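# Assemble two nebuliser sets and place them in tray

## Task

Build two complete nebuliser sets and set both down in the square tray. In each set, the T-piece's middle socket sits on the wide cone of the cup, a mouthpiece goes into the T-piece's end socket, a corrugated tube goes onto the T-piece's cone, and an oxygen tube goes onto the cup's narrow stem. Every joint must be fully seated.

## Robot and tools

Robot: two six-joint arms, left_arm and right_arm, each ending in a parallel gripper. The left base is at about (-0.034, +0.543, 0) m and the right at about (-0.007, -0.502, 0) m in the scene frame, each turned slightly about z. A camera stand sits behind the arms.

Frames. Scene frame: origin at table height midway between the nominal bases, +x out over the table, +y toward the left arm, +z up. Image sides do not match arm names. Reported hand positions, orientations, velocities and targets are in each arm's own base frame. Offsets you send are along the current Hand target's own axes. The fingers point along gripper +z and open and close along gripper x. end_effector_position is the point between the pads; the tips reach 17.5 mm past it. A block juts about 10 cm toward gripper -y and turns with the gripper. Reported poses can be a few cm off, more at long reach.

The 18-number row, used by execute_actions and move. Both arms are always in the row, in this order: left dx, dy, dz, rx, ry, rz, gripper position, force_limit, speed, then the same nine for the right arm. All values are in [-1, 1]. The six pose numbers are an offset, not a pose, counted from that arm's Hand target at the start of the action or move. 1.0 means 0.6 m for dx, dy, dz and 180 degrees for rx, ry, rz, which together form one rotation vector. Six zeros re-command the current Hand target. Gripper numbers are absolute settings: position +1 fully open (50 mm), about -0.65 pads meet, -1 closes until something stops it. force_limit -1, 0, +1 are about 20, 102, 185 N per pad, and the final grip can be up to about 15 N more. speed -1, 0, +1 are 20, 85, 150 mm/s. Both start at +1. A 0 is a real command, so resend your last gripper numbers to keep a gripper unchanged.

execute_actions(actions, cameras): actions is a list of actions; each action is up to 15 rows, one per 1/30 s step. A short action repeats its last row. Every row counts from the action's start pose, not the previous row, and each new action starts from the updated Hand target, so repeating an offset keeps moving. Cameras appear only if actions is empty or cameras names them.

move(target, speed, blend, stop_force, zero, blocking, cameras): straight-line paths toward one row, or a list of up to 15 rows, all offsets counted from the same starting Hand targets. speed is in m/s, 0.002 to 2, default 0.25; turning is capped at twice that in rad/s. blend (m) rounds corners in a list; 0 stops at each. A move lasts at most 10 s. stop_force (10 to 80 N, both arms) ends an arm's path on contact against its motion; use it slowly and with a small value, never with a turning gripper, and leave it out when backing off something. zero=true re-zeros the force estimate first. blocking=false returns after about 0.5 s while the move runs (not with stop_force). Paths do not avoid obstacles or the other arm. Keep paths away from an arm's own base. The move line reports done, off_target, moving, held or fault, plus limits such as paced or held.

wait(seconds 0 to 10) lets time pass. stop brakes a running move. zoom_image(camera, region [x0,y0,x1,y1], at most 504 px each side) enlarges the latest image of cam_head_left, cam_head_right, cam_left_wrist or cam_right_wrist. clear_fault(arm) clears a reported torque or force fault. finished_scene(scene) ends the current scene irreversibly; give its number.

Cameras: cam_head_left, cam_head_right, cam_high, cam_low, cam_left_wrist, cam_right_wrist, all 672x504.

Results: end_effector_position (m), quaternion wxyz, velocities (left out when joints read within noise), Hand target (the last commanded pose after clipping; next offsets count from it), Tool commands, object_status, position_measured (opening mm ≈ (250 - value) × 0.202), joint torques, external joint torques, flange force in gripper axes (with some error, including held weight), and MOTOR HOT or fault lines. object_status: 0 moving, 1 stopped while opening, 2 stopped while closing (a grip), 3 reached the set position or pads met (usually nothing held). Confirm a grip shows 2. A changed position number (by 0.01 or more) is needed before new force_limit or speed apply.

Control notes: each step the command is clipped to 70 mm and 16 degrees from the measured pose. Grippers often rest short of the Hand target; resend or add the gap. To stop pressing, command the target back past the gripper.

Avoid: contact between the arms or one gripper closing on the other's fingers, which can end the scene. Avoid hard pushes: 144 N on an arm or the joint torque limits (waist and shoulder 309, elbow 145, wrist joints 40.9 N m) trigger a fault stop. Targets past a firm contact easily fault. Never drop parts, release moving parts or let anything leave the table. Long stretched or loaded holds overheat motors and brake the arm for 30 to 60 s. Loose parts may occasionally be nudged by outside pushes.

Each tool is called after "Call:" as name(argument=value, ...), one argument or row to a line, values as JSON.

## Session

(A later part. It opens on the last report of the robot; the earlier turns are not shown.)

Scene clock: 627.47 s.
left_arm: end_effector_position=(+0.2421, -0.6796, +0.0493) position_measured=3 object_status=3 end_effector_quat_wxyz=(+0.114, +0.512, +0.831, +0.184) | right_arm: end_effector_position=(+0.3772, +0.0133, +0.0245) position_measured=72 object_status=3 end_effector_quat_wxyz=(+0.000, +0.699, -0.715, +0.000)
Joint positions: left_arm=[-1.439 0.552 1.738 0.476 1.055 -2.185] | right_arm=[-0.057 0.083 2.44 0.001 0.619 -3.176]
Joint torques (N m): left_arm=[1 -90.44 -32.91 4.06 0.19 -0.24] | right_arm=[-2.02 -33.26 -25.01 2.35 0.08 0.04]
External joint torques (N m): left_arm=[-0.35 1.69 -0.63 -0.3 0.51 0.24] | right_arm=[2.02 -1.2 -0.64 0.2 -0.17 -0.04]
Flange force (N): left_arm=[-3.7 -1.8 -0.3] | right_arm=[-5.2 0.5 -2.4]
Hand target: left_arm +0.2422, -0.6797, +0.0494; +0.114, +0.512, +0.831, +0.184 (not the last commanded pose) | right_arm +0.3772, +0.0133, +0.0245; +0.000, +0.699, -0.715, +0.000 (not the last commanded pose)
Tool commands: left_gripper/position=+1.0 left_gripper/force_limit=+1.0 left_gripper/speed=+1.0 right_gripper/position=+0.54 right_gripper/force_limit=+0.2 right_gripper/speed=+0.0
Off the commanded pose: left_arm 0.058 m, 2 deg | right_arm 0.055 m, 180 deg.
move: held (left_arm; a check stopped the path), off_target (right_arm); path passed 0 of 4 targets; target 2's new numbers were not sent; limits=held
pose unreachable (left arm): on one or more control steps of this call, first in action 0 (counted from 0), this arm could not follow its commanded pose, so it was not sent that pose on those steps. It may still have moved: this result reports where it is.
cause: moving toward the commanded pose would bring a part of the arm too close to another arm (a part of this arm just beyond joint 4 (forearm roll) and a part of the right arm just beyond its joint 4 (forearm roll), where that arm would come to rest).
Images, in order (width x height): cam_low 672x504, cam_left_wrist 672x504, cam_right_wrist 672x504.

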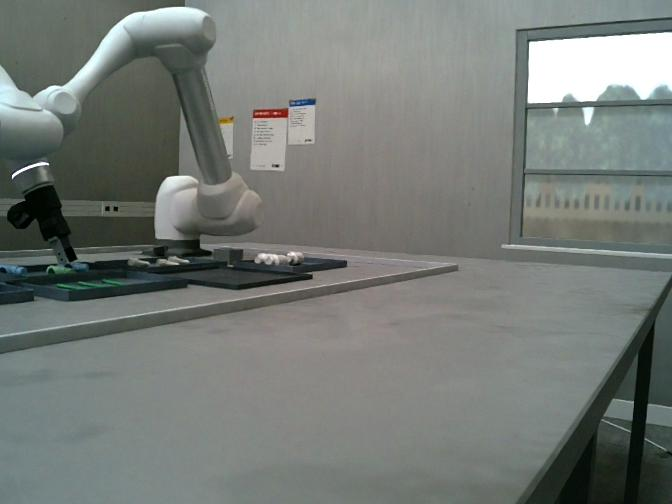

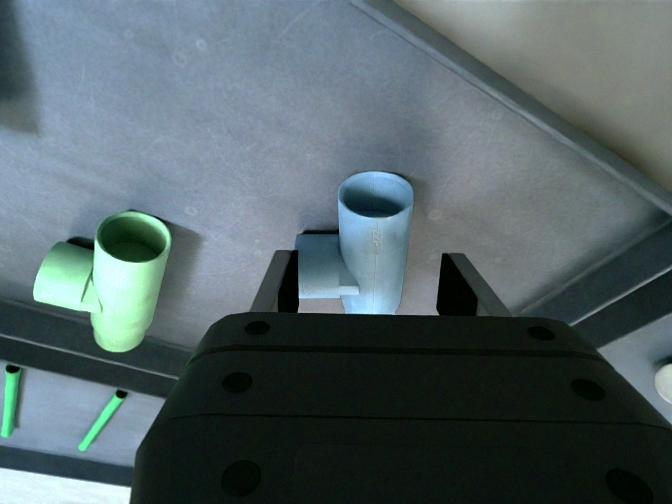

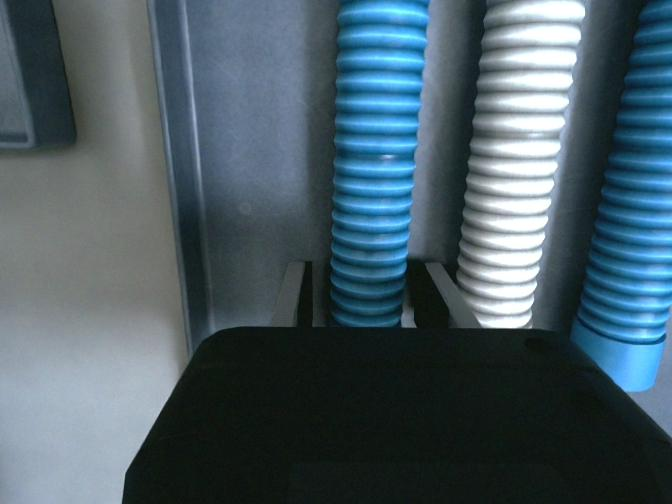

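Call:
move(
  target=[
    [0, 0, 0, 0, 0, 0, 1, 1, 1, 0, 0, -0.0917, 0, 0, 0, 0.54, 0.2, 0],
    [0, 0, 0, 0, 0, 0, 1, 1, 1, 0.2, 0, -0.1667, 0, 0, 0.5, 0.54, 0.2, 0],
    [0.006, -0.0188, 0.0325, 0, 0.007, -0.0151, 1, 1, 1, 0.2, 0, -0.1667, 0, 0, 1.0, 0.54, 0.2, 0],
    [0.006, -0.0188, 0.0325, 0, 0.007, -0.0151, -1, 0.5, -0.5, 0.2, 0, -0.1667, 0, 0, 1.0, 0.54, 0.2, 0],
    [0.006, 0.0375, -0.0883, 0, 0.007, -0.0151, -1, 0.5, -0.5, 0.2, 0, -0.1667, 0, 0, 1.0, 0.54, 0.2, 0],
  ],
  speed=[0.25, 0.6, 0.6, 0.2, 0.2],
  cameras=["cam_left_wrist", "cam_right_wrist"],
)

Scene clock: 657.77 s.
left_arm: end_effector_position=(+0.2422, -0.6797, +0.0494) position_measured=3 object_status=3 end_effector_quat_wxyz=(+0.114, +0.512, +0.831, +0.184) | right_arm: end_effector_position=(+0.3767, +0.0133, +0.0254) position_measured=72 object_status=3 end_effector_quat_wxyz=(+0.000, +0.699, -0.715, -0.001)
Joint positions: left_arm=[-1.438 0.551 1.738 0.477 1.056 -2.185] | right_arm=[-0.057 0.081 2.439 0.001 0.622 -3.176]
Joint torques (N m): left_arm=[1.79 -91.4 -33.77 4.02 0.29 -0.13] | right_arm=[-1.95 -33.15 -24.93 2.38 0.07 0.01]
External joint torques (N m): left_arm=[-1.65 2.61 0.1 -0.25 0.39 0.13] | right_arm=[1.84 -1.06 -0.75 0.18 -0.15 -0.01]
Flange force (N): left_arm=[-2.5 -3.8 0.6] | right_arm=[-4.9 0.2 -2.3]
Hand target: left_arm +0.2422, -0.6797, +0.0494; +0.114, +0.512, +0.831, +0.184 (not the last commanded pose) | right_arm +0.3767, +0.0133, +0.0254; +0.000, +0.699, -0.715, -0.001 (not the last commanded pose)
Tool commands: left_gripper/position=+1.0 left_gripper/force_limit=+1.0 left_gripper/speed=+1.0 right_gripper/position=+0.54 right_gripper/force_limit=+0.2 right_gripper/speed=+0.0
Off the commanded pose: left_arm 0.058 m, 3 deg | right_arm 0.156 m, 180 deg.
move: held (right_arm; a check stopped the path), off_target (left_arm; braked when a check withheld steps of right_arm); path passed 0 of 5 targets; target 4's new numbers were not sent; limits=held
pose unreachable (right arm): on one or more control steps of this call, first in action 0 (counted from 0), this arm could not follow its commanded pose, so it was not sent that pose on those steps. It may still have moved: this result reports where it is.
cause: moving toward the commanded pose would bring a part of the arm too close to another arm (a part of this arm just beyond joint 4 (forearm roll) and a part of the left arm just beyond its joint 4 (forearm roll), along the way the arms are being sent, or toward where that arm still pushes).
Images, in order (width x height): cam_left_wrist 672x504, cam_right_wrist 672x504.

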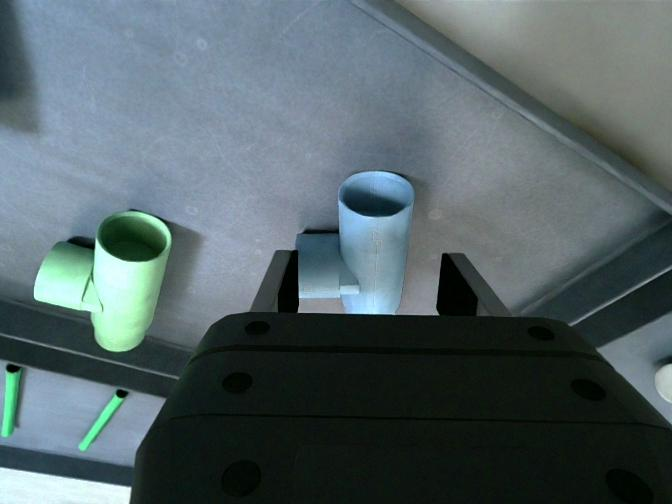

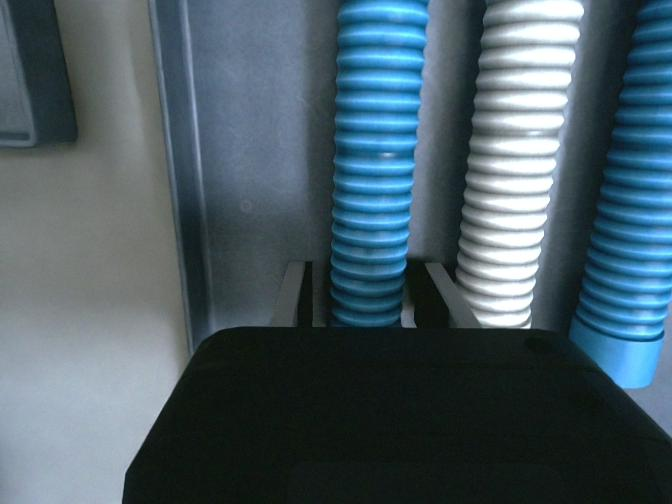

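Call:
move(
  target=[
    [0, 0.0352, -0.0754, 0, 0, 0, 1, 1, 1, 0, 0, 0, 0, 0, 0, 0.54, 0.2, 0],
    [0.2233, 0.1443, -0.0432, 0, 0, 0, 1, 1, 1, 0, 0, -0.0917, 0, 0, 0, 0.54, 0.2, 0],
    [0.2233, 0.1443, -0.0432, 0, 0, 0, 1, 1, 1, 0.2, 0, -0.1667, 0, 0, 0.5, 0.54, 0.2, 0],
    [0.2233, 0.1443, -0.0432, 0, 0, 0, 1, 1, 1, 0.2, 0, -0.1667, 0, 0, 1.0, 0.54, 0.2, 0],
  ],
  speed=[0.2, 0.3, 0.7, 0.7],
  cameras=["cam_left_wrist", "cam_right_wrist", "cam_head_left"],
)

Scene clock: 703.03 s.
left_arm: end_effector_position=(+0.2424, -0.5296, +0.1094) position_measured=3 object_status=3 end_effector_quat_wxyz=(+0.114, +0.512, +0.831, +0.184) | right_arm: end_effector_position=(+0.3740, -0.1067, +0.1253) position_measured=72 object_status=3 end_effector_quat_wxyz=(-0.001, +0.715, +0.699, +0.000)
Joint positions: left_arm=[-1.405 0.297 2.003 0.489 1.034 -2.165] | right_arm=[-0.367 -0.071 2.33 0.001 0.884 -0.344]
Joint torques (N m): left_arm=[1.9 -66.49 -33.59 3.98 0.29 -0.16] | right_arm=[-1.84 -24.93 -32.81 3.14 0.23 0.02]
External joint torques (N m): left_arm=[-2.12 2.58 0.25 -0.27 0.37 0.16] | right_arm=[1.84 -1.62 -1.33 0.24 -0.18 -0.02]
Flange force (N): left_arm=[-2.1 -4.9 0.3] | right_arm=[4.6 0.9 -3.2]
Hand target: left_arm +0.2424, -0.5296, +0.1094; +0.114, +0.512, +0.831, +0.184 | right_arm +0.3740, -0.1067, +0.1253; -0.001, +0.715, +0.699, +0.000
Off the commanded pose: left_arm 0.000 m, 0 deg | right_arm 0.000 m, 0 deg.
move: done
Images, in order (width x height): cam_head_left 672x504, cam_left_wrist 672x504, cam_right_wrist 672x504.

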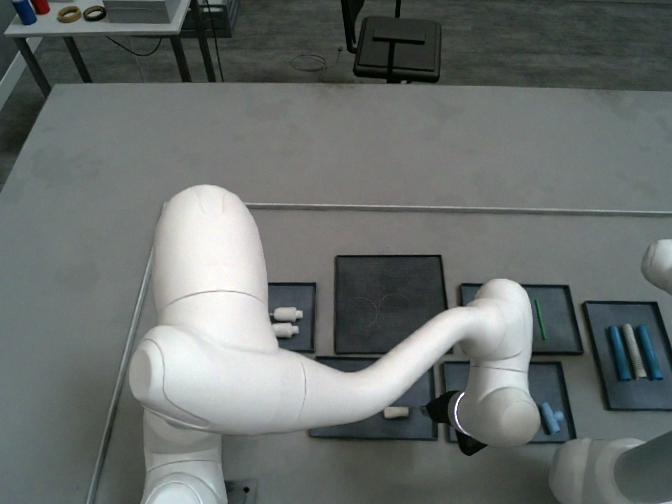

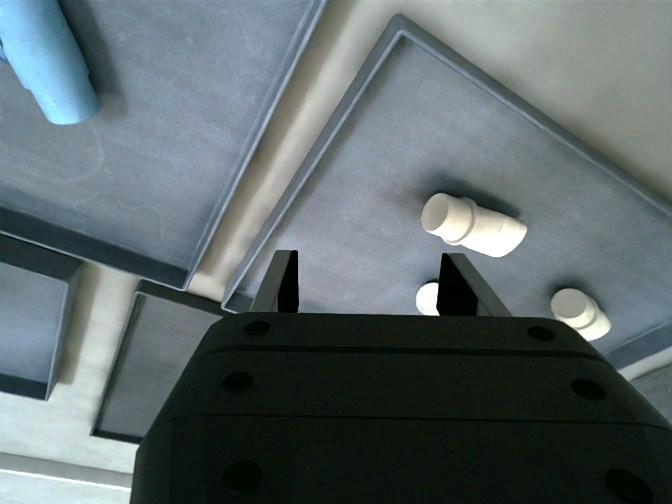

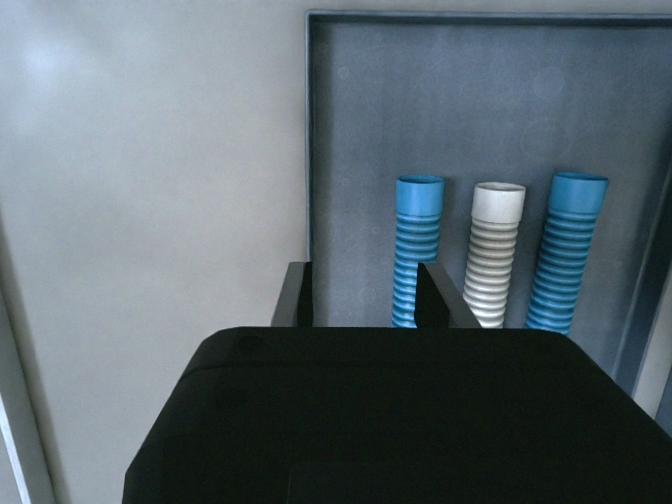

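Call:
move(
  target=[
    [-0.2233, -0.1092, -0.0323, 0, 0.007, -0.0151, 1, 1, 1, 0.0637, 0.0417, 0.0833, 0, 0, -0.0094, 0.54, 0.2, 0],
    [-0.2173, -0.1632, 0.0757, 0, 0.007, -0.0151, 1, 1, 1, 0.0637, 0.0417, 0.168, 0, 0, -0.0094, 0.54, 0.2, 0],
    [-0.2173, -0.1632, 0.0757, 0, 0.007, -0.0151, -1, 0.5, -0.5, 0.0637, 0.0417, 0.168, 0, 0, -0.0094, -1, 0.2, -0.5],
    [-0.2173, -0.1068, -0.0452, 0, 0.007, -0.0151, -1, 0.5, -0.5, 0.0637, 0.0417, 0.05, 0, 0, -0.0094, -1, 0.2, -0.5],
  ],
  speed=[0.3, 0.1, 0.1, 0.15],
  cameras=["cam_left_wrist", "cam_right_wrist"],
)

Scene clock: 723.23 s.
left_arm: end_effector_position=(+0.2394, -0.6788, +0.0385) position_measured=3 object_status=3 end_effector_quat_wxyz=(+0.110, +0.491, +0.844, +0.186) | right_arm: end_effector_position=(+0.3998, -0.0690, +0.0245) position_measured=72 object_status=3 end_effector_quat_wxyz=(-0.001, +0.705, +0.709, +0.000)
Joint positions: left_arm=[-1.439 0.568 1.734 0.466 1.06 -2.233] | right_arm=[-0.256 0.124 2.391 0.001 0.628 -0.263]
Joint torques (N m): left_arm=[2 -92.41 -33.4 3.99 0.33 -0.11] | right_arm=[-2.07 -36.99 -25.05 2.39 0.2 0.06]
External joint torques (N m): left_arm=[-1.82 2.7 0.29 -0.28 0.4 0.11] | right_arm=[1.89 -1.59 -0.75 0.17 -0.14 -0.06]
External joint torques when the fault began: left_arm=[-7.83 -20.77 -19.76 3.04 0.09 -0.08]
Flange force (N): left_arm=[-2.0 -4.1 0.7] | right_arm=[4.5 0.2 -3.2]
Flange force when the fault began (N): left_arm=[-12.9 -0.4 -33.4]
Hand target: left_arm +0.2394, -0.6788, +0.0385; +0.110, +0.491, +0.844, +0.186 (not the last commanded pose) | right_arm +0.3998, -0.0690, +0.0245; -0.001, +0.705, +0.709, +0.000 (not the last commanded pose)
Tool commands: left_gripper/position=+1.0 left_gripper/force_limit=+1.0 left_gripper/speed=+1.0 right_gripper/position=+0.54 right_gripper/force_limit=+0.2 right_gripper/speed=+0.0
Off the commanded pose: left_arm 0.069 m, 0 deg | right_arm 0.071 m, 0 deg.
FORCE FAULT: contact force on the left arm reached its limit, and that arm stopped. The contact can be on any part of that arm, not only on its tool. That arm's remaining commands of this call were not run. That arm is still stopped at the end of this call. While its stop runs, that arm takes no new command, but its gripper still runs the gripper command that each later call begins with.
CLEAR FAULT: the left arm stays stopped until you call clear_fault(arm="left_arm").
move: fault (left_arm), off_target (right_arm); path passed 2 of 4 targets; target 3's new numbers were not sent
Images, in order (width x height): cam_left_wrist 672x504, cam_right_wrist 672x504.

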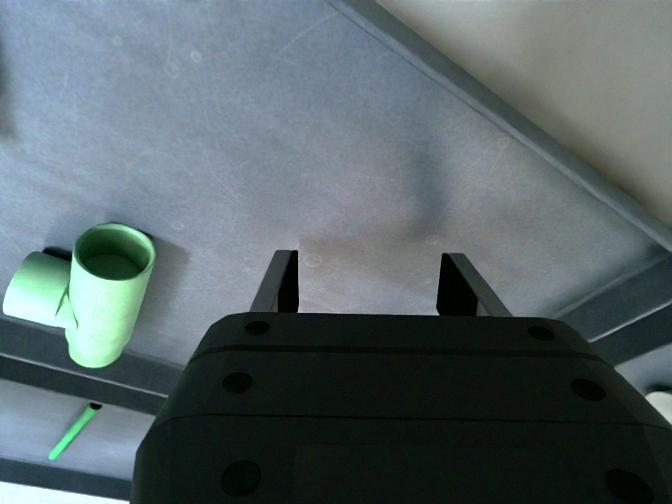

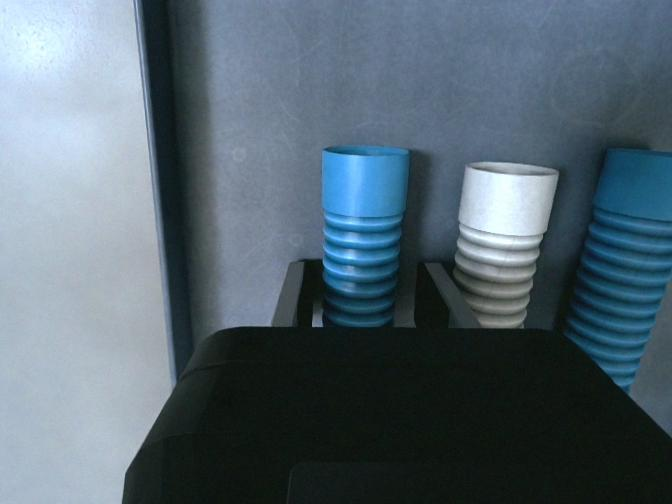

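Call:
clear_fault(
  arm="left_arm",
)

Call:
move(
  target=[
    [0, 0.0106, -0.0226, 0, 0, 0, 1, 1, 1, 0, 0, 0, 0, 0, 0, -1, 0.2, -0.5],
    [0, 0.0846, -0.1812, 0, 0, 0, 1, 1, 1, 0, 0, -0.1, 0, 0, 0, -1, 0.2, -0.5],
  ],
  speed=[0.1, 0.2],
  cameras=["cam_left_wrist", "cam_right_wrist", "cam_head_right", "cam_low"],
)

Scene clock: 730.40 s.
left_arm: end_effector_position=(+0.2394, -0.6788, +0.0385) position_measured=3 object_status=3 end_effector_quat_wxyz=(+0.110, +0.491, +0.844, +0.186) | right_arm: end_effector_position=(+0.3998, -0.0690, +0.0245) position_measured=72 object_status=3 end_effector_quat_wxyz=(-0.001, +0.705, +0.709, +0.000)
Joint positions: left_arm=[-1.439 0.568 1.734 0.466 1.06 -2.233] | right_arm=[-0.256 0.124 2.391 0.001 0.628 -0.263]
Joint torques (N m): left_arm=[1.75 -92.55 -33.36 3.95 0.3 -0.16] | right_arm=[-1.9 -37.17 -25.03 2.41 0.23 0.01]
External joint torques (N m): left_arm=[-1.96 2.96 0.08 -0.22 0.42 0.16] | right_arm=[1.87 -1.64 -0.71 0.16 -0.17 -0.01]
Flange force (N): left_arm=[-2.7 -4.5 0.6] | right_arm=[4.6 0.1 -3.2]
Hand target: left_arm +0.2394, -0.6788, +0.0385; +0.110, +0.491, +0.844, +0.186 (not the last commanded pose) | right_arm +0.3998, -0.0690, +0.0245; -0.001, +0.705, +0.709, +0.000 (not the last commanded pose)
Tool commands: left_gripper/position=+1.0 left_gripper/force_limit=+1.0 left_gripper/speed=+1.0 right_gripper/position=+0.54 right_gripper/force_limit=+0.2 right_gripper/speed=+0.0
Off the commanded pose: left_arm 0.069 m, 0 deg | right_arm 0.071 m, 0 deg.
FORCE FAULT, CONTINUED: the left arm's stop, for the force fault that an earlier result reported, is over. The call counts as one of the actions that you can send in this scene. That arm's target is now where it stood when the stop ended, not its last command. That arm accepts commands again.
CLEAR FAULT: your call cleared the left arm's force fault. If the contact force or a joint's load stays at its limit, that arm stops again.

Scene clock: 732.00 s.
left_arm: end_effector_position=(+0.2393, -0.6784, +0.1585) position_measured=3 object_status=3 end_effector_quat_wxyz=(+0.110, +0.491, +0.844, +0.186) | right_arm: end_effector_position=(+0.3998, -0.0690, +0.0845) position_measured=142 object_status=2 end_effector_quat_wxyz=(-0.001, +0.705, +0.709, +0.000)
Joint positions: left_arm=[-1.439 0.451 1.662 0.429 1.23 -2.144] | right_arm=[-0.256 0.019 2.343 0.001 0.781 -0.263]
Joint torques (N m): left_arm=[1.85 -86.11 -37.77 4.57 0.23 -0.15] | right_arm=[-1.82 -31.38 -30.01 2.89 0.23 0.03]
External joint torques (N m): left_arm=[-2.15 2.61 0.04 -0.23 0.4 0.15] | right_arm=[1.8 -1.28 -0.86 0.18 -0.17 -0.03]
Flange force (N): left_arm=[-2.6 -4.3 -0.4] | right_arm=[4.3 0.5 -2.4]
Hand target: left_arm +0.2394, -0.6784, +0.1585; +0.110, +0.491, +0.844, +0.186 | right_arm +0.3998, -0.0690, +0.0845; -0.001, +0.705, +0.709, +0.000
Off the commanded pose: left_arm 0.000 m, 0 deg | right_arm 0.000 m, 0 deg.
move: done
Images, in order (width x height): cam_head_right 672x504, cam_low 672x504, cam_left_wrist 672x504, cam_right_wrist 672x504.

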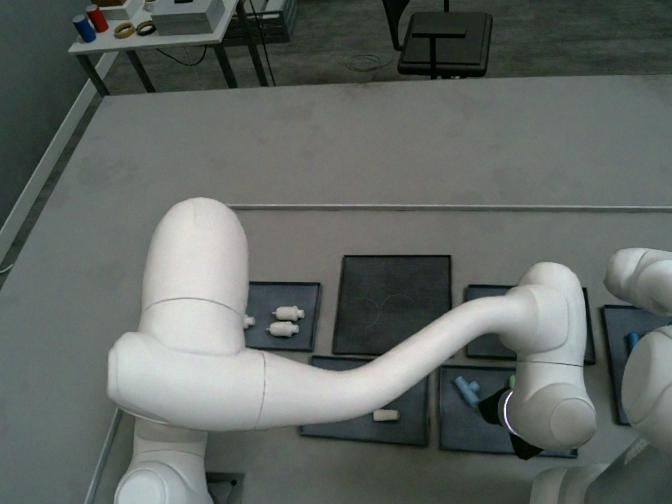

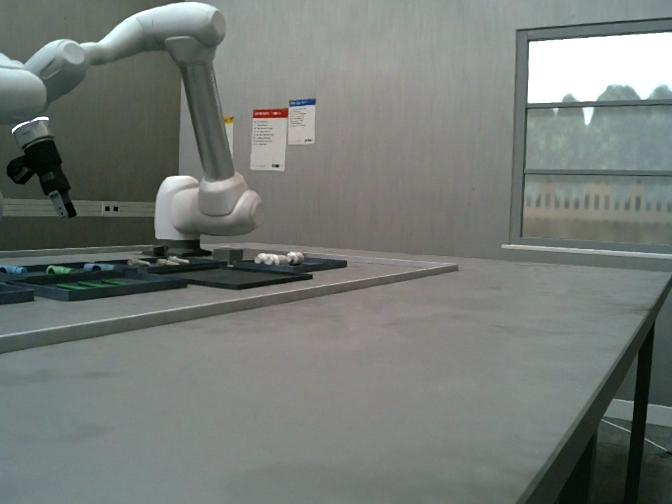

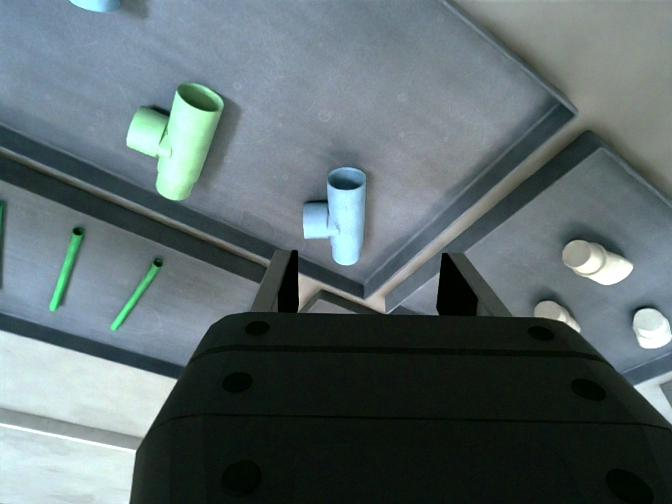

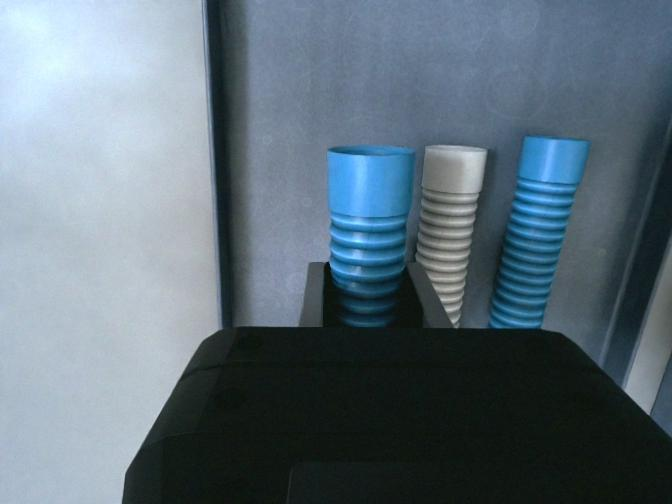

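Call:
move(
  target=[
    [-0.0067, 0.0233, 0.1975, 0, 0, 0, 1, 1, 1, 0, 0, 0, 0, 0, 0, -1, 0.2, -0.5],
    [-0.0067, 0.0022, 0.2428, 0, 0, 0, 1, 1, 1, 0, 0, 0, 0, 0, 0, -1, 0.2, -0.5],
  ],
  speed=[0.2, 0.06],
  stop_force=20,
  cameras=["cam_left_wrist"],
)

Scene clock: 746.03 s.
left_arm: end_effector_position=(+0.2960, -0.6512, +0.0270) position_measured=3 object_status=3 end_effector_quat_wxyz=(+0.110, +0.491, +0.844, +0.186) | right_arm: end_effector_position=(+0.3998, -0.0690, +0.0845) position_measured=142 object_status=2 end_effector_quat_wxyz=(-0.001, +0.705, +0.709, +0.000)
Joint positions: left_arm=[-1.358 0.563 1.771 0.499 1.004 -2.189] | right_arm=[-0.257 0.018 2.343 0.001 0.781 -0.263]
Joint torques (N m): left_arm=[1.83 -91.4 -32.68 3.85 0.29 -0.16] | right_arm=[-1.78 -31.24 -29.83 2.84 0.25 0.03]
External joint torques (N m): left_arm=[-1.58 2.61 0.25 -0.27 0.4 0.15] | right_arm=[1.88 -1.63 -1.01 0.23 -0.18 -0.03]
Flange force (N): left_arm=[-2.3 -3.6 0.8] | right_arm=[4.6 0.2 -3.1]
Hand target: left_arm +0.2960, -0.6513, +0.0270; +0.110, +0.491, +0.844, +0.186 | right_arm +0.3998, -0.0690, +0.0845; -0.001, +0.705, +0.709, +0.000
Off the commanded pose: left_arm 0.000 m, 0 deg | right_arm 0.000 m, 0 deg.
move: done
Images, in order (width x height): cam_left_wrist 672x504.

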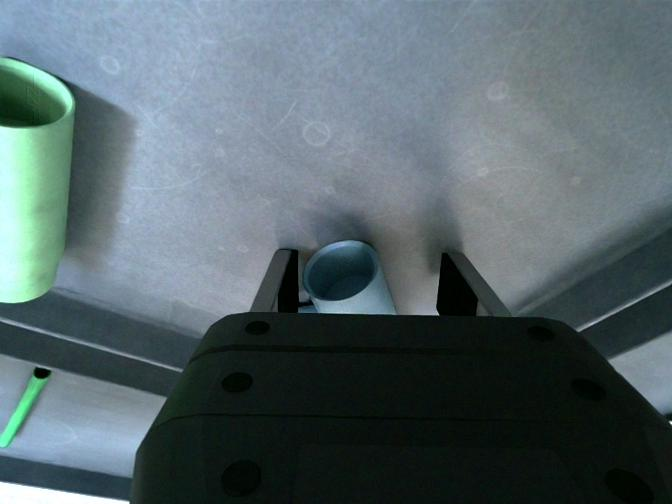

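Call:
move(
  target=[
    [0, 0.0282, -0.0604, 0, 0, 0, 1, 1, 1, 0, 0, 0.1, 0, 0, 0, -1, 0.2, -0.5],
    [0, 0.0282, -0.0604, 0, 0, 0, 1, 1, 1, 0, 0, 0.1, 0, 0, 0, 0.54, 0.2, 0],
    [0, 0.1217, -0.1822, 0.1389, 0, 0, 1, 1, 1, 0, 0.0083, 0.0967, 0.1389, 0, 0, 0.54, 0.2, 0],
    [0, 0.1217, -0.1822, 0.1389, 0, 0, 1, 1, 1, 0, 0.0083, 0.0967, 0.1389, 0, 0, -1, 0.2, -0.5],
    [0, 0.1217, -0.1822, 0.1389, 0, 0, 1, 1, 1, 0, 0.0083, -0.0033, 0.1389, 0, 0, -1, 0.2, -0.5],
  ],
  speed=[0.15, 0.15, 0.3, 0.2, 0.2],
  cameras=["cam_left_wrist", "cam_right_wrist"],
)

Scene clock: 785.43 s.
left_arm: end_effector_position=(+0.3133, -0.6410, +0.1569) position_measured=3 object_status=3 end_effector_quat_wxyz=(+0.001, +0.503, +0.864, -0.001) | right_arm: end_effector_position=(+0.4048, -0.0690, +0.0865) position_measured=142 object_status=2 end_effector_quat_wxyz=(-0.153, +0.688, +0.692, -0.154)
Joint positions: left_arm=[-1.164 0.378 1.72 -0.001 1.04 -1.681] | right_arm=[-0.194 0.238 2.144 -0.09 1.191 -0.148]
Joint torques (N m): left_arm=[1.69 -78.98 -37.87 3.94 -0.43 -0.15] | right_arm=[-1.92 -52.31 -27.8 2.61 1.54 0.01]
External joint torques (N m): left_arm=[-1.99 2.83 0.17 -0.26 0.39 0.15] | right_arm=[1.54 -1 -0.9 0.19 -0.21 -0.01]
Flange force (N): left_arm=[-3.6 -2.8 1.8] | right_arm=[2.9 0.1 -1.8]
Hand target: left_arm +0.3133, -0.6410, +0.1569; +0.001, +0.503, +0.864, -0.001 | right_arm +0.4048, -0.0690, +0.0865; -0.153, +0.688, +0.692, -0.154
Off the commanded pose: left_arm 0.000 m, 0 deg | right_arm 0.000 m, 0 deg.
move: done
Images, in order (width x height): cam_left_wrist 672x504, cam_right_wrist 672x504.

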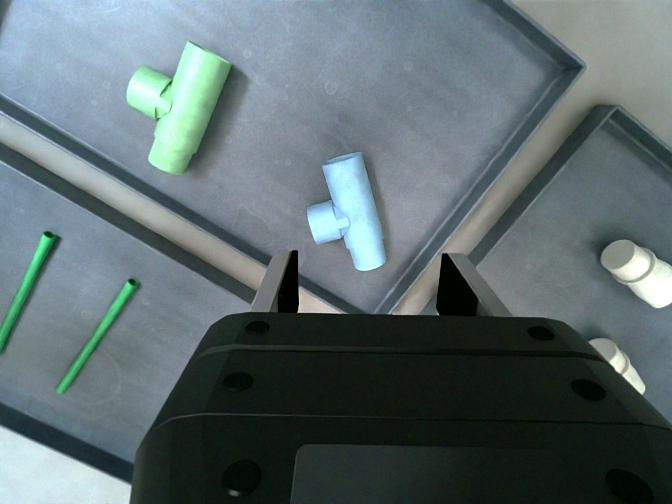

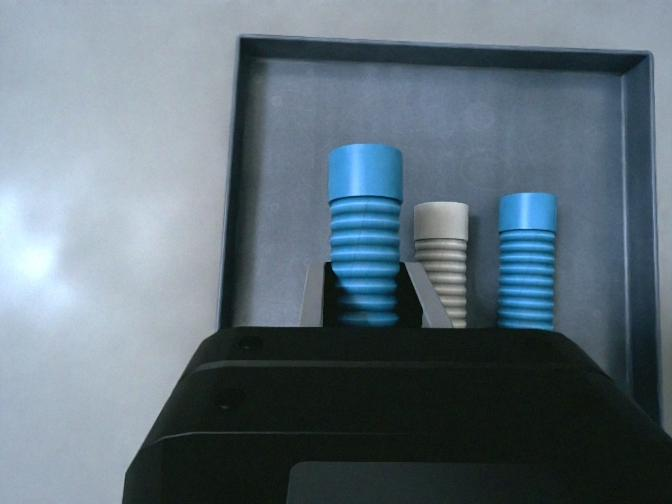

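Call:
zoom_image(
  camera="cam_left_wrist",
  region=[280, 130, 460, 310],
)

Scaled by 2.800 from the camera's 672x504 image, which has a finer 960x720 frame.

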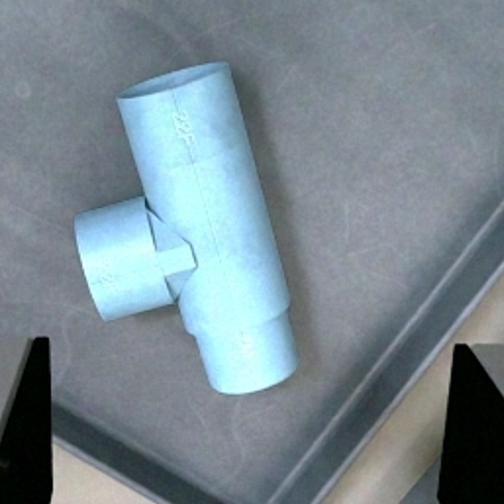

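Call:
move(
  target=[-0.0068, -0.0158, 0.1367, 0, 0, -0.0867, 1, 1, 1, 0, 0, 0, 0, 0, 0, -1, 0.2, -0.5],
  speed=0.2,
  cameras=["cam_left_wrist"],
)

Call:
zoom_image(
  camera="cam_left_wrist",
  region=[260, 130, 480, 330],
)

Scene clock: 808.97 s.
left_arm: end_effector_position=(+0.3071, -0.6495, +0.0750) position_measured=3 object_status=3 end_effector_quat_wxyz=(+0.001, +0.381, +0.925, -0.001) | right_arm: end_effector_position=(+0.4048, -0.0690, +0.0865) position_measured=142 object_status=2 end_effector_quat_wxyz=(-0.153, +0.688, +0.692, -0.154)
Joint positions: left_arm=[-1.177 0.46 1.771 -0.001 0.908 -1.966] | right_arm=[-0.194 0.238 2.144 -0.09 1.191 -0.148]
Joint torques (N m): left_arm=[1.67 -83.49 -34.6 3.67 -0.47 -0.16] | right_arm=[-2.27 -52.35 -27.86 2.64 1.54 0]
External joint torques (N m): left_arm=[-1.57 2.44 0.13 -0.29 0.41 0.16] | right_arm=[2.05 -1.11 -0.89 0.17 -0.2 0]
Flange force (N): left_arm=[-2.3 -2.9 1.9] | right_arm=[3.9 0.0 -1.9]
Hand target: left_arm +0.3071, -0.6495, +0.0749; +0.001, +0.381, +0.925, -0.001 | right_arm +0.4048, -0.0690, +0.0865; -0.153, +0.688, +0.692, -0.154
Off the commanded pose: left_arm 0.000 m, 0 deg | right_arm 0.000 m, 0 deg.
move: done
Images, in order (width x height): cam_left_wrist 672x504.

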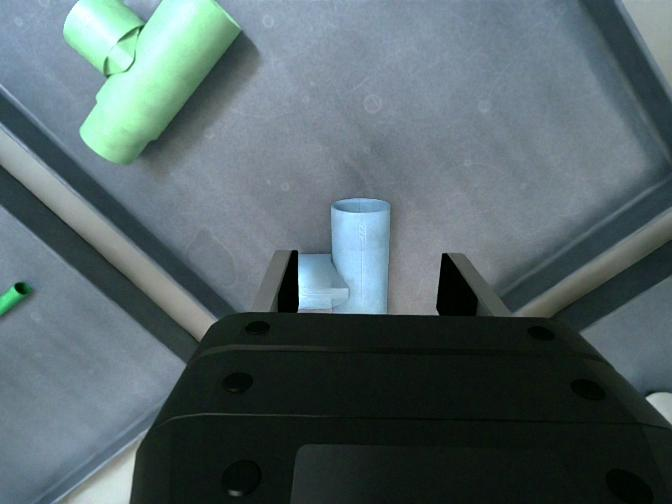

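Scaled by 2.291 from the camera's 672x504 image, which has a finer 960x720 frame.

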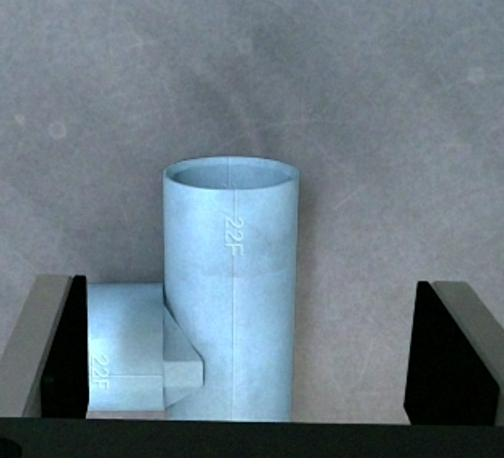

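Call:
move(
  target=[0, 0.005, 0.0825, 0, 0, 0, 1, 1, 1, 0, 0, 0, 0, 0, 0, -1, 0.2, -0.5],
  speed=0.07,
  stop_force=20,
)

Call:
move(
  target=[
    [0, 0, 0, 0, 0, 0, -1, 0.5, -0.5, 0, 0, 0, 0, 0, 0, -1, 0.2, -0.5],
    [0, 0, -0.1333, 0, 0, 0, -1, 0.5, -0.5, 0, 0, 0, 0, 0, 0, -1, 0.2, -0.5],
  ],
  speed=0.2,
  cameras=["cam_left_wrist"],
)

Scene clock: 817.27 s.
left_arm: end_effector_position=(+0.3092, -0.6475, +0.0254) position_measured=3 object_status=3 end_effector_quat_wxyz=(+0.001, +0.381, +0.925, -0.001) | right_arm: end_effector_position=(+0.4048, -0.0690, +0.0865) position_measured=142 object_status=2 end_effector_quat_wxyz=(-0.153, +0.688, +0.692, -0.154)
Joint positions: left_arm=[-1.173 0.511 1.8 -0.001 0.827 -1.962] | right_arm=[-0.194 0.238 2.144 -0.09 1.191 -0.148]
Joint torques (N m): left_arm=[1.75 -85.97 -32.44 3.4 -0.47 -0.15] | right_arm=[-2.2 -52.38 -27.72 2.65 1.53 0.01]
External joint torques (N m): left_arm=[-1.77 2.8 0.37 -0.27 0.41 0.15] | right_arm=[2.01 -1.47 -1.11 0.18 -0.19 -0.01]
Flange force (N): left_arm=[-2.0 -3.1 2.7] | right_arm=[3.8 -0.3 -2.5]
Hand target: left_arm +0.3092, -0.6475, +0.0254; +0.001, +0.381, +0.925, -0.001 | right_arm +0.4048, -0.0690, +0.0865; -0.153, +0.688, +0.692, -0.154
Off the commanded pose: left_arm 0.000 m, 0 deg | right_arm 0.000 m, 0 deg.
move: done

Scene clock: 818.77 s.
left_arm: end_effector_position=(+0.3092, -0.6472, +0.1053) position_measured=133 object_status=2 end_effector_quat_wxyz=(+0.001, +0.381, +0.925, -0.001) | right_arm: end_effector_position=(+0.4048, -0.0690, +0.0865) position_measured=142 object_status=2 end_effector_quat_wxyz=(-0.153, +0.688, +0.692, -0.154)
Joint positions: left_arm=[-1.173 0.429 1.753 -0.001 0.957 -1.962] | right_arm=[-0.194 0.238 2.144 -0.09 1.191 -0.148]
Joint torques (N m): left_arm=[1.85 -82.02 -35.33 3.75 -0.45 -0.12] | right_arm=[-2.05 -52.45 -27.81 2.63 1.58 0.01]
External joint torques (N m): left_arm=[-1.95 2.89 -0.31 -0.26 0.39 0.12] | right_arm=[1.8 -0.99 -0.93 0.19 -0.25 -0.01]
Flange force (N): left_arm=[-3.6 -4.0 1.9] | right_arm=[3.4 0.2 -1.8]
Hand target: left_arm +0.3092, -0.6473, +0.1054; +0.001, +0.381, +0.925, -0.001 | right_arm +0.4048, -0.0690, +0.0865; -0.153, +0.688, +0.692, -0.154
Off the commanded pose: left_arm 0.000 m, 0 deg | right_arm 0.000 m, 0 deg.
move: done
Images, in order (width x height): cam_left_wrist 672x504.

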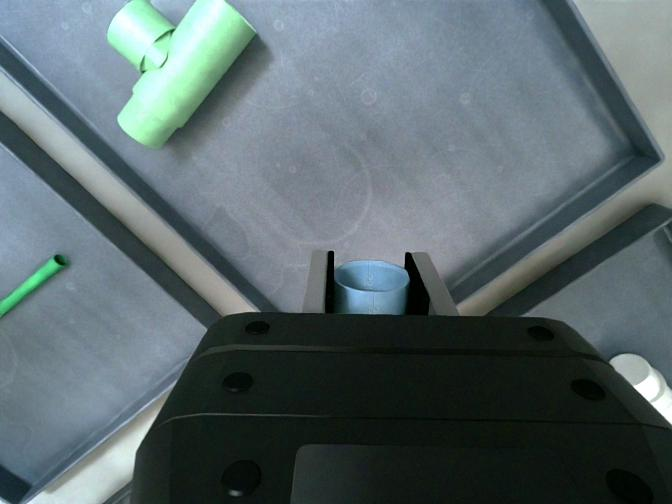

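Call:
move(
  target=[
    [0.0095, 0.3325, -0.2553, 0, 0, 0.77, -1, 0.5, -0.5, 0, -0.0704, -0.151, 0, 0, 0, -1, 0.2, -0.5],
    [0.0095, 0.3325, -0.2553, 0, 0, 0.77, -1, 0.5, -0.5, 0.7498, -0.0672, -0.2897, 0, 0.2162, 0.4637, -1, 0.2, -0.5],
  ],
  speed=[0.6, 0.5],
  cameras=["all"],
)

Scene clock: 843.67 s.
left_arm: end_effector_position=(+0.4455, -0.5011, +0.2582) position_measured=133 object_status=2 end_effector_quat_wxyz=(+0.001, +1.000, -0.029, +0.000) | right_arm: end_effector_position=(+0.4392, +0.3809, +0.2614) position_measured=142 object_status=2 end_effector_quat_wxyz=(-0.217, +0.976, -0.015, +0.003)
Joint positions: left_arm=[-0.895 0.243 1.705 -0.001 1.191 0.735] | right_arm=[0.466 0.007 2.024 0.476 0.95 1.819]
Joint torques (N m): left_arm=[1.79 -67.95 -40.78 4.29 -0.41 -0.13] | right_arm=[-1.64 -40.32 -39.66 4.41 -0.19 0.04]
External joint torques (N m): left_arm=[-1.82 2.44 0.41 -0.22 0.45 0.13] | right_arm=[1.53 -1.23 -1.21 0.15 -0.15 -0.04]
Flange force (N): left_arm=[0.3 3.9 1.2] | right_arm=[-1.5 -3.3 -0.7]
Hand target: left_arm +0.4455, -0.5011, +0.2582; +0.001, +1.000, -0.029, +0.000 | right_arm +0.4392, +0.3809, +0.2614; -0.217, +0.976, -0.015, +0.003
Off the commanded pose: left_arm 0.000 m, 0 deg | right_arm 0.000 m, 0 deg.
move: done

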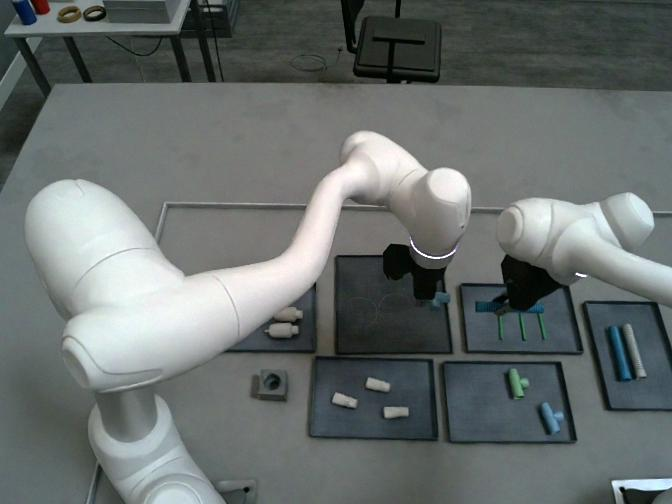

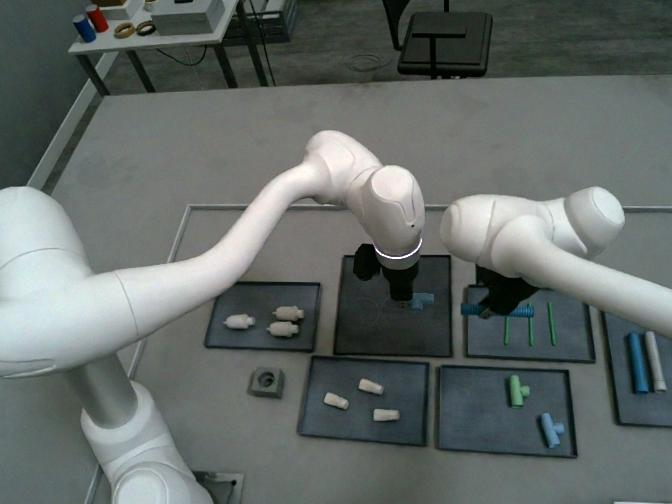

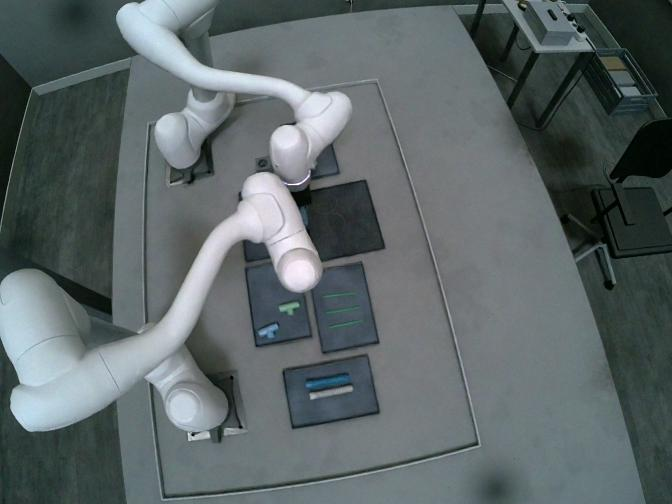

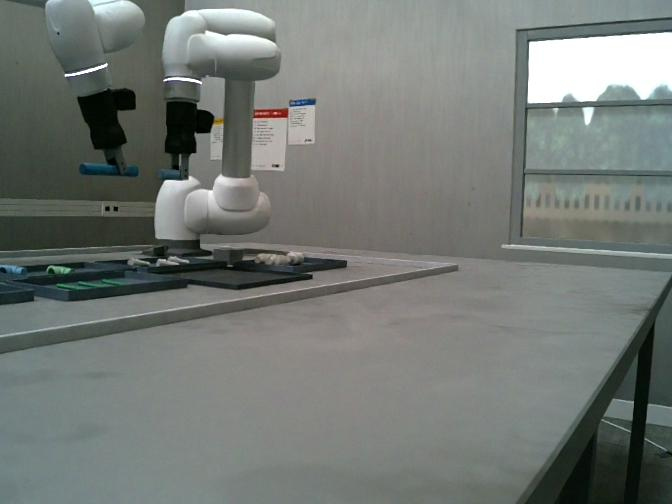

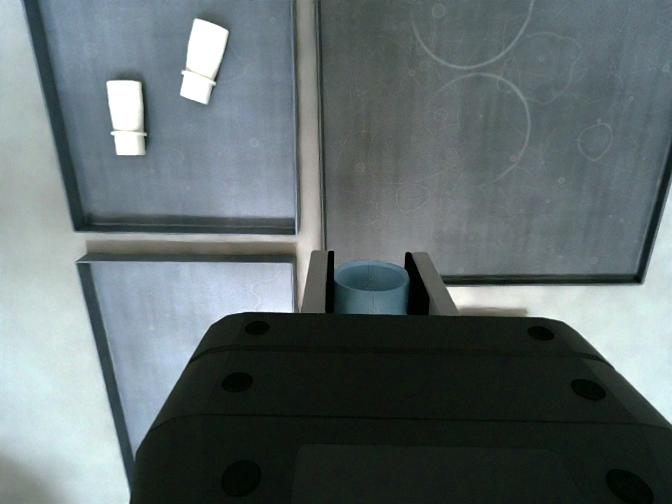

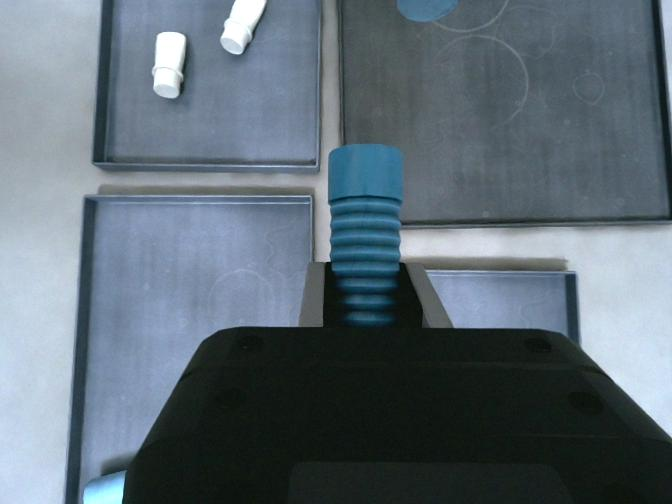

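Call:
zoom_image(
  camera="cam_low",
  region=[60, 90, 220, 210],
)

Call:
zoom_image(
  camera="cam_right_wrist",
  region=[290, 0, 500, 180],
)

Scaled by 3.150 from the camera's 672x504 image, which has a finer 960x720 frame.

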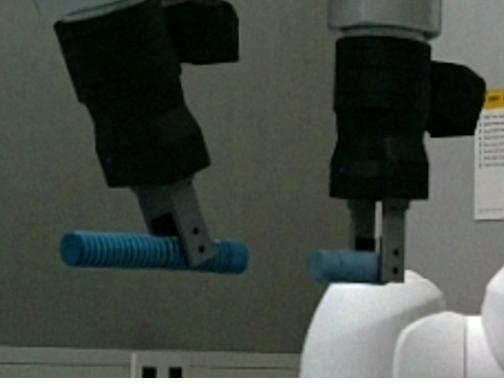

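Scaled by 2.400 from the camera's 672x504 image, which has a finer 960x720 frame.

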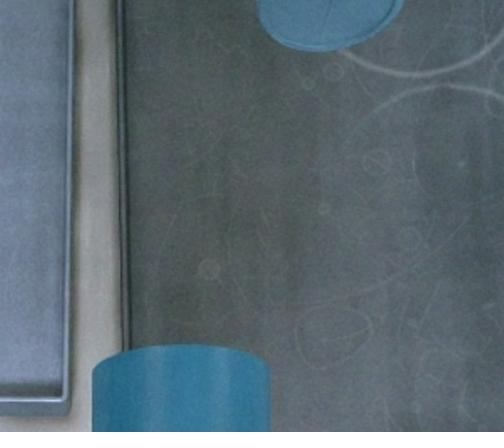

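Call:
move(
  target=[-0.0393, 0, 0, 0, 0, 0, -1, 0.5, -0.5, 0, -0.0453, 0.0211, 0, 0, 0, -1, 0.2, -0.5],
  speed=0.15,
  cameras=["cam_low", "cam_right_wrist", "cam_high", "cam_head_right"],
)

Call:
zoom_image(
  camera="cam_right_wrist",
  region=[290, 0, 470, 180],
)

Call:
zoom_image(
  camera="cam_low",
  region=[90, 130, 210, 200],
)

Scene clock: 863.63 s.
left_arm: end_effector_position=(+0.4220, -0.4998, +0.2582) position_measured=133 object_status=2 end_effector_quat_wxyz=(+0.002, +1.000, -0.029, +0.000) | right_arm: end_effector_position=(+0.4401, +0.4109, +0.2614) position_measured=142 object_status=2 end_effector_quat_wxyz=(-0.217, +0.976, -0.015, +0.003)
Joint positions: left_arm=[-0.922 0.218 1.736 -0.001 1.184 0.708] | right_arm=[0.517 0.033 1.996 0.468 0.93 1.869]
Joint torques (N m): left_arm=[1.78 -65.38 -40.67 4.29 -0.38 -0.14] | right_arm=[-2.11 -43.25 -39.79 4.32 -0.25 0.03]
External joint torques (N m): left_arm=[-1.71 2.37 0.34 -0.22 0.41 0.14] | right_arm=[1.89 -1.16 -1.25 0.23 -0.16 -0.03]
Flange force (N): left_arm=[0.3 3.8 1.1] | right_arm=[-1.7 -3.7 -0.4]
Hand target: left_arm +0.4220, -0.4998, +0.2582; +0.001, +1.000, -0.029, +0.000 | right_arm +0.4401, +0.4109, +0.2614; -0.217, +0.976, -0.015, +0.003
Off the commanded pose: left_arm 0.000 m, 0 deg | right_arm 0.000 m, 0 deg.
move: done
Images, in order (width x height): cam_head_right 672x504, cam_high 672x504, cam_low 672x504, cam_right_wrist 672x504.

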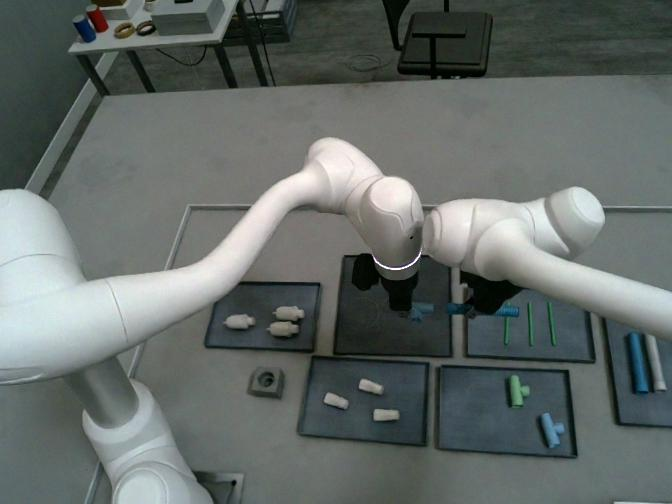

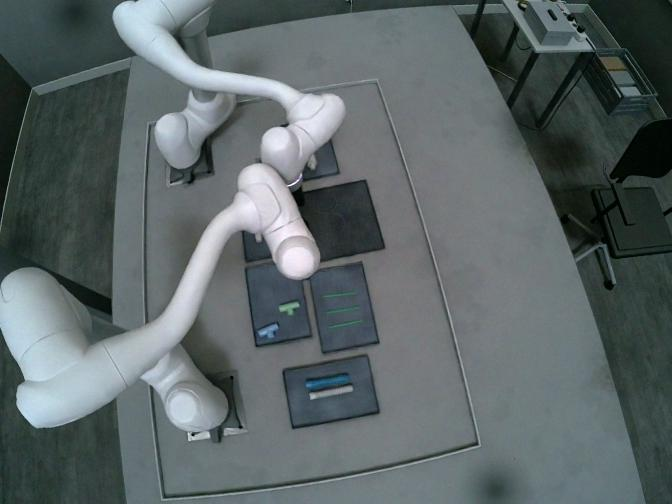

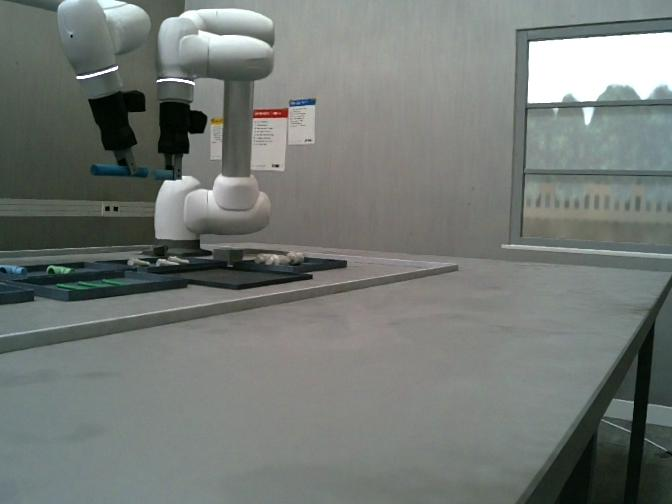

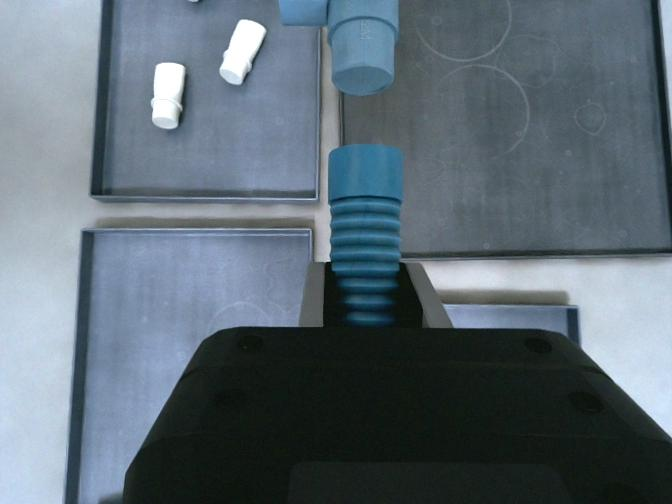

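Scaled by 2.800 from the camera's 672x504 image, which has a finer 960x720 frame.

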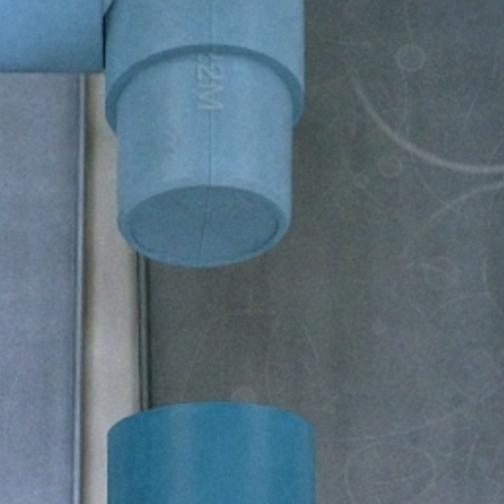

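Scaled by 4.200 from the camera's 672x504 image, which has a finer 960x720 frame.

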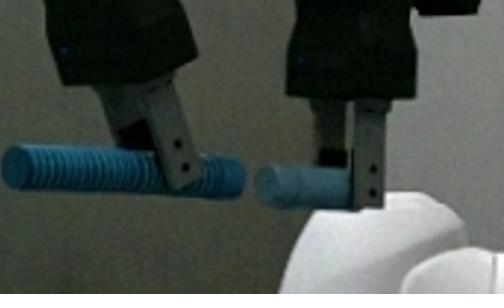

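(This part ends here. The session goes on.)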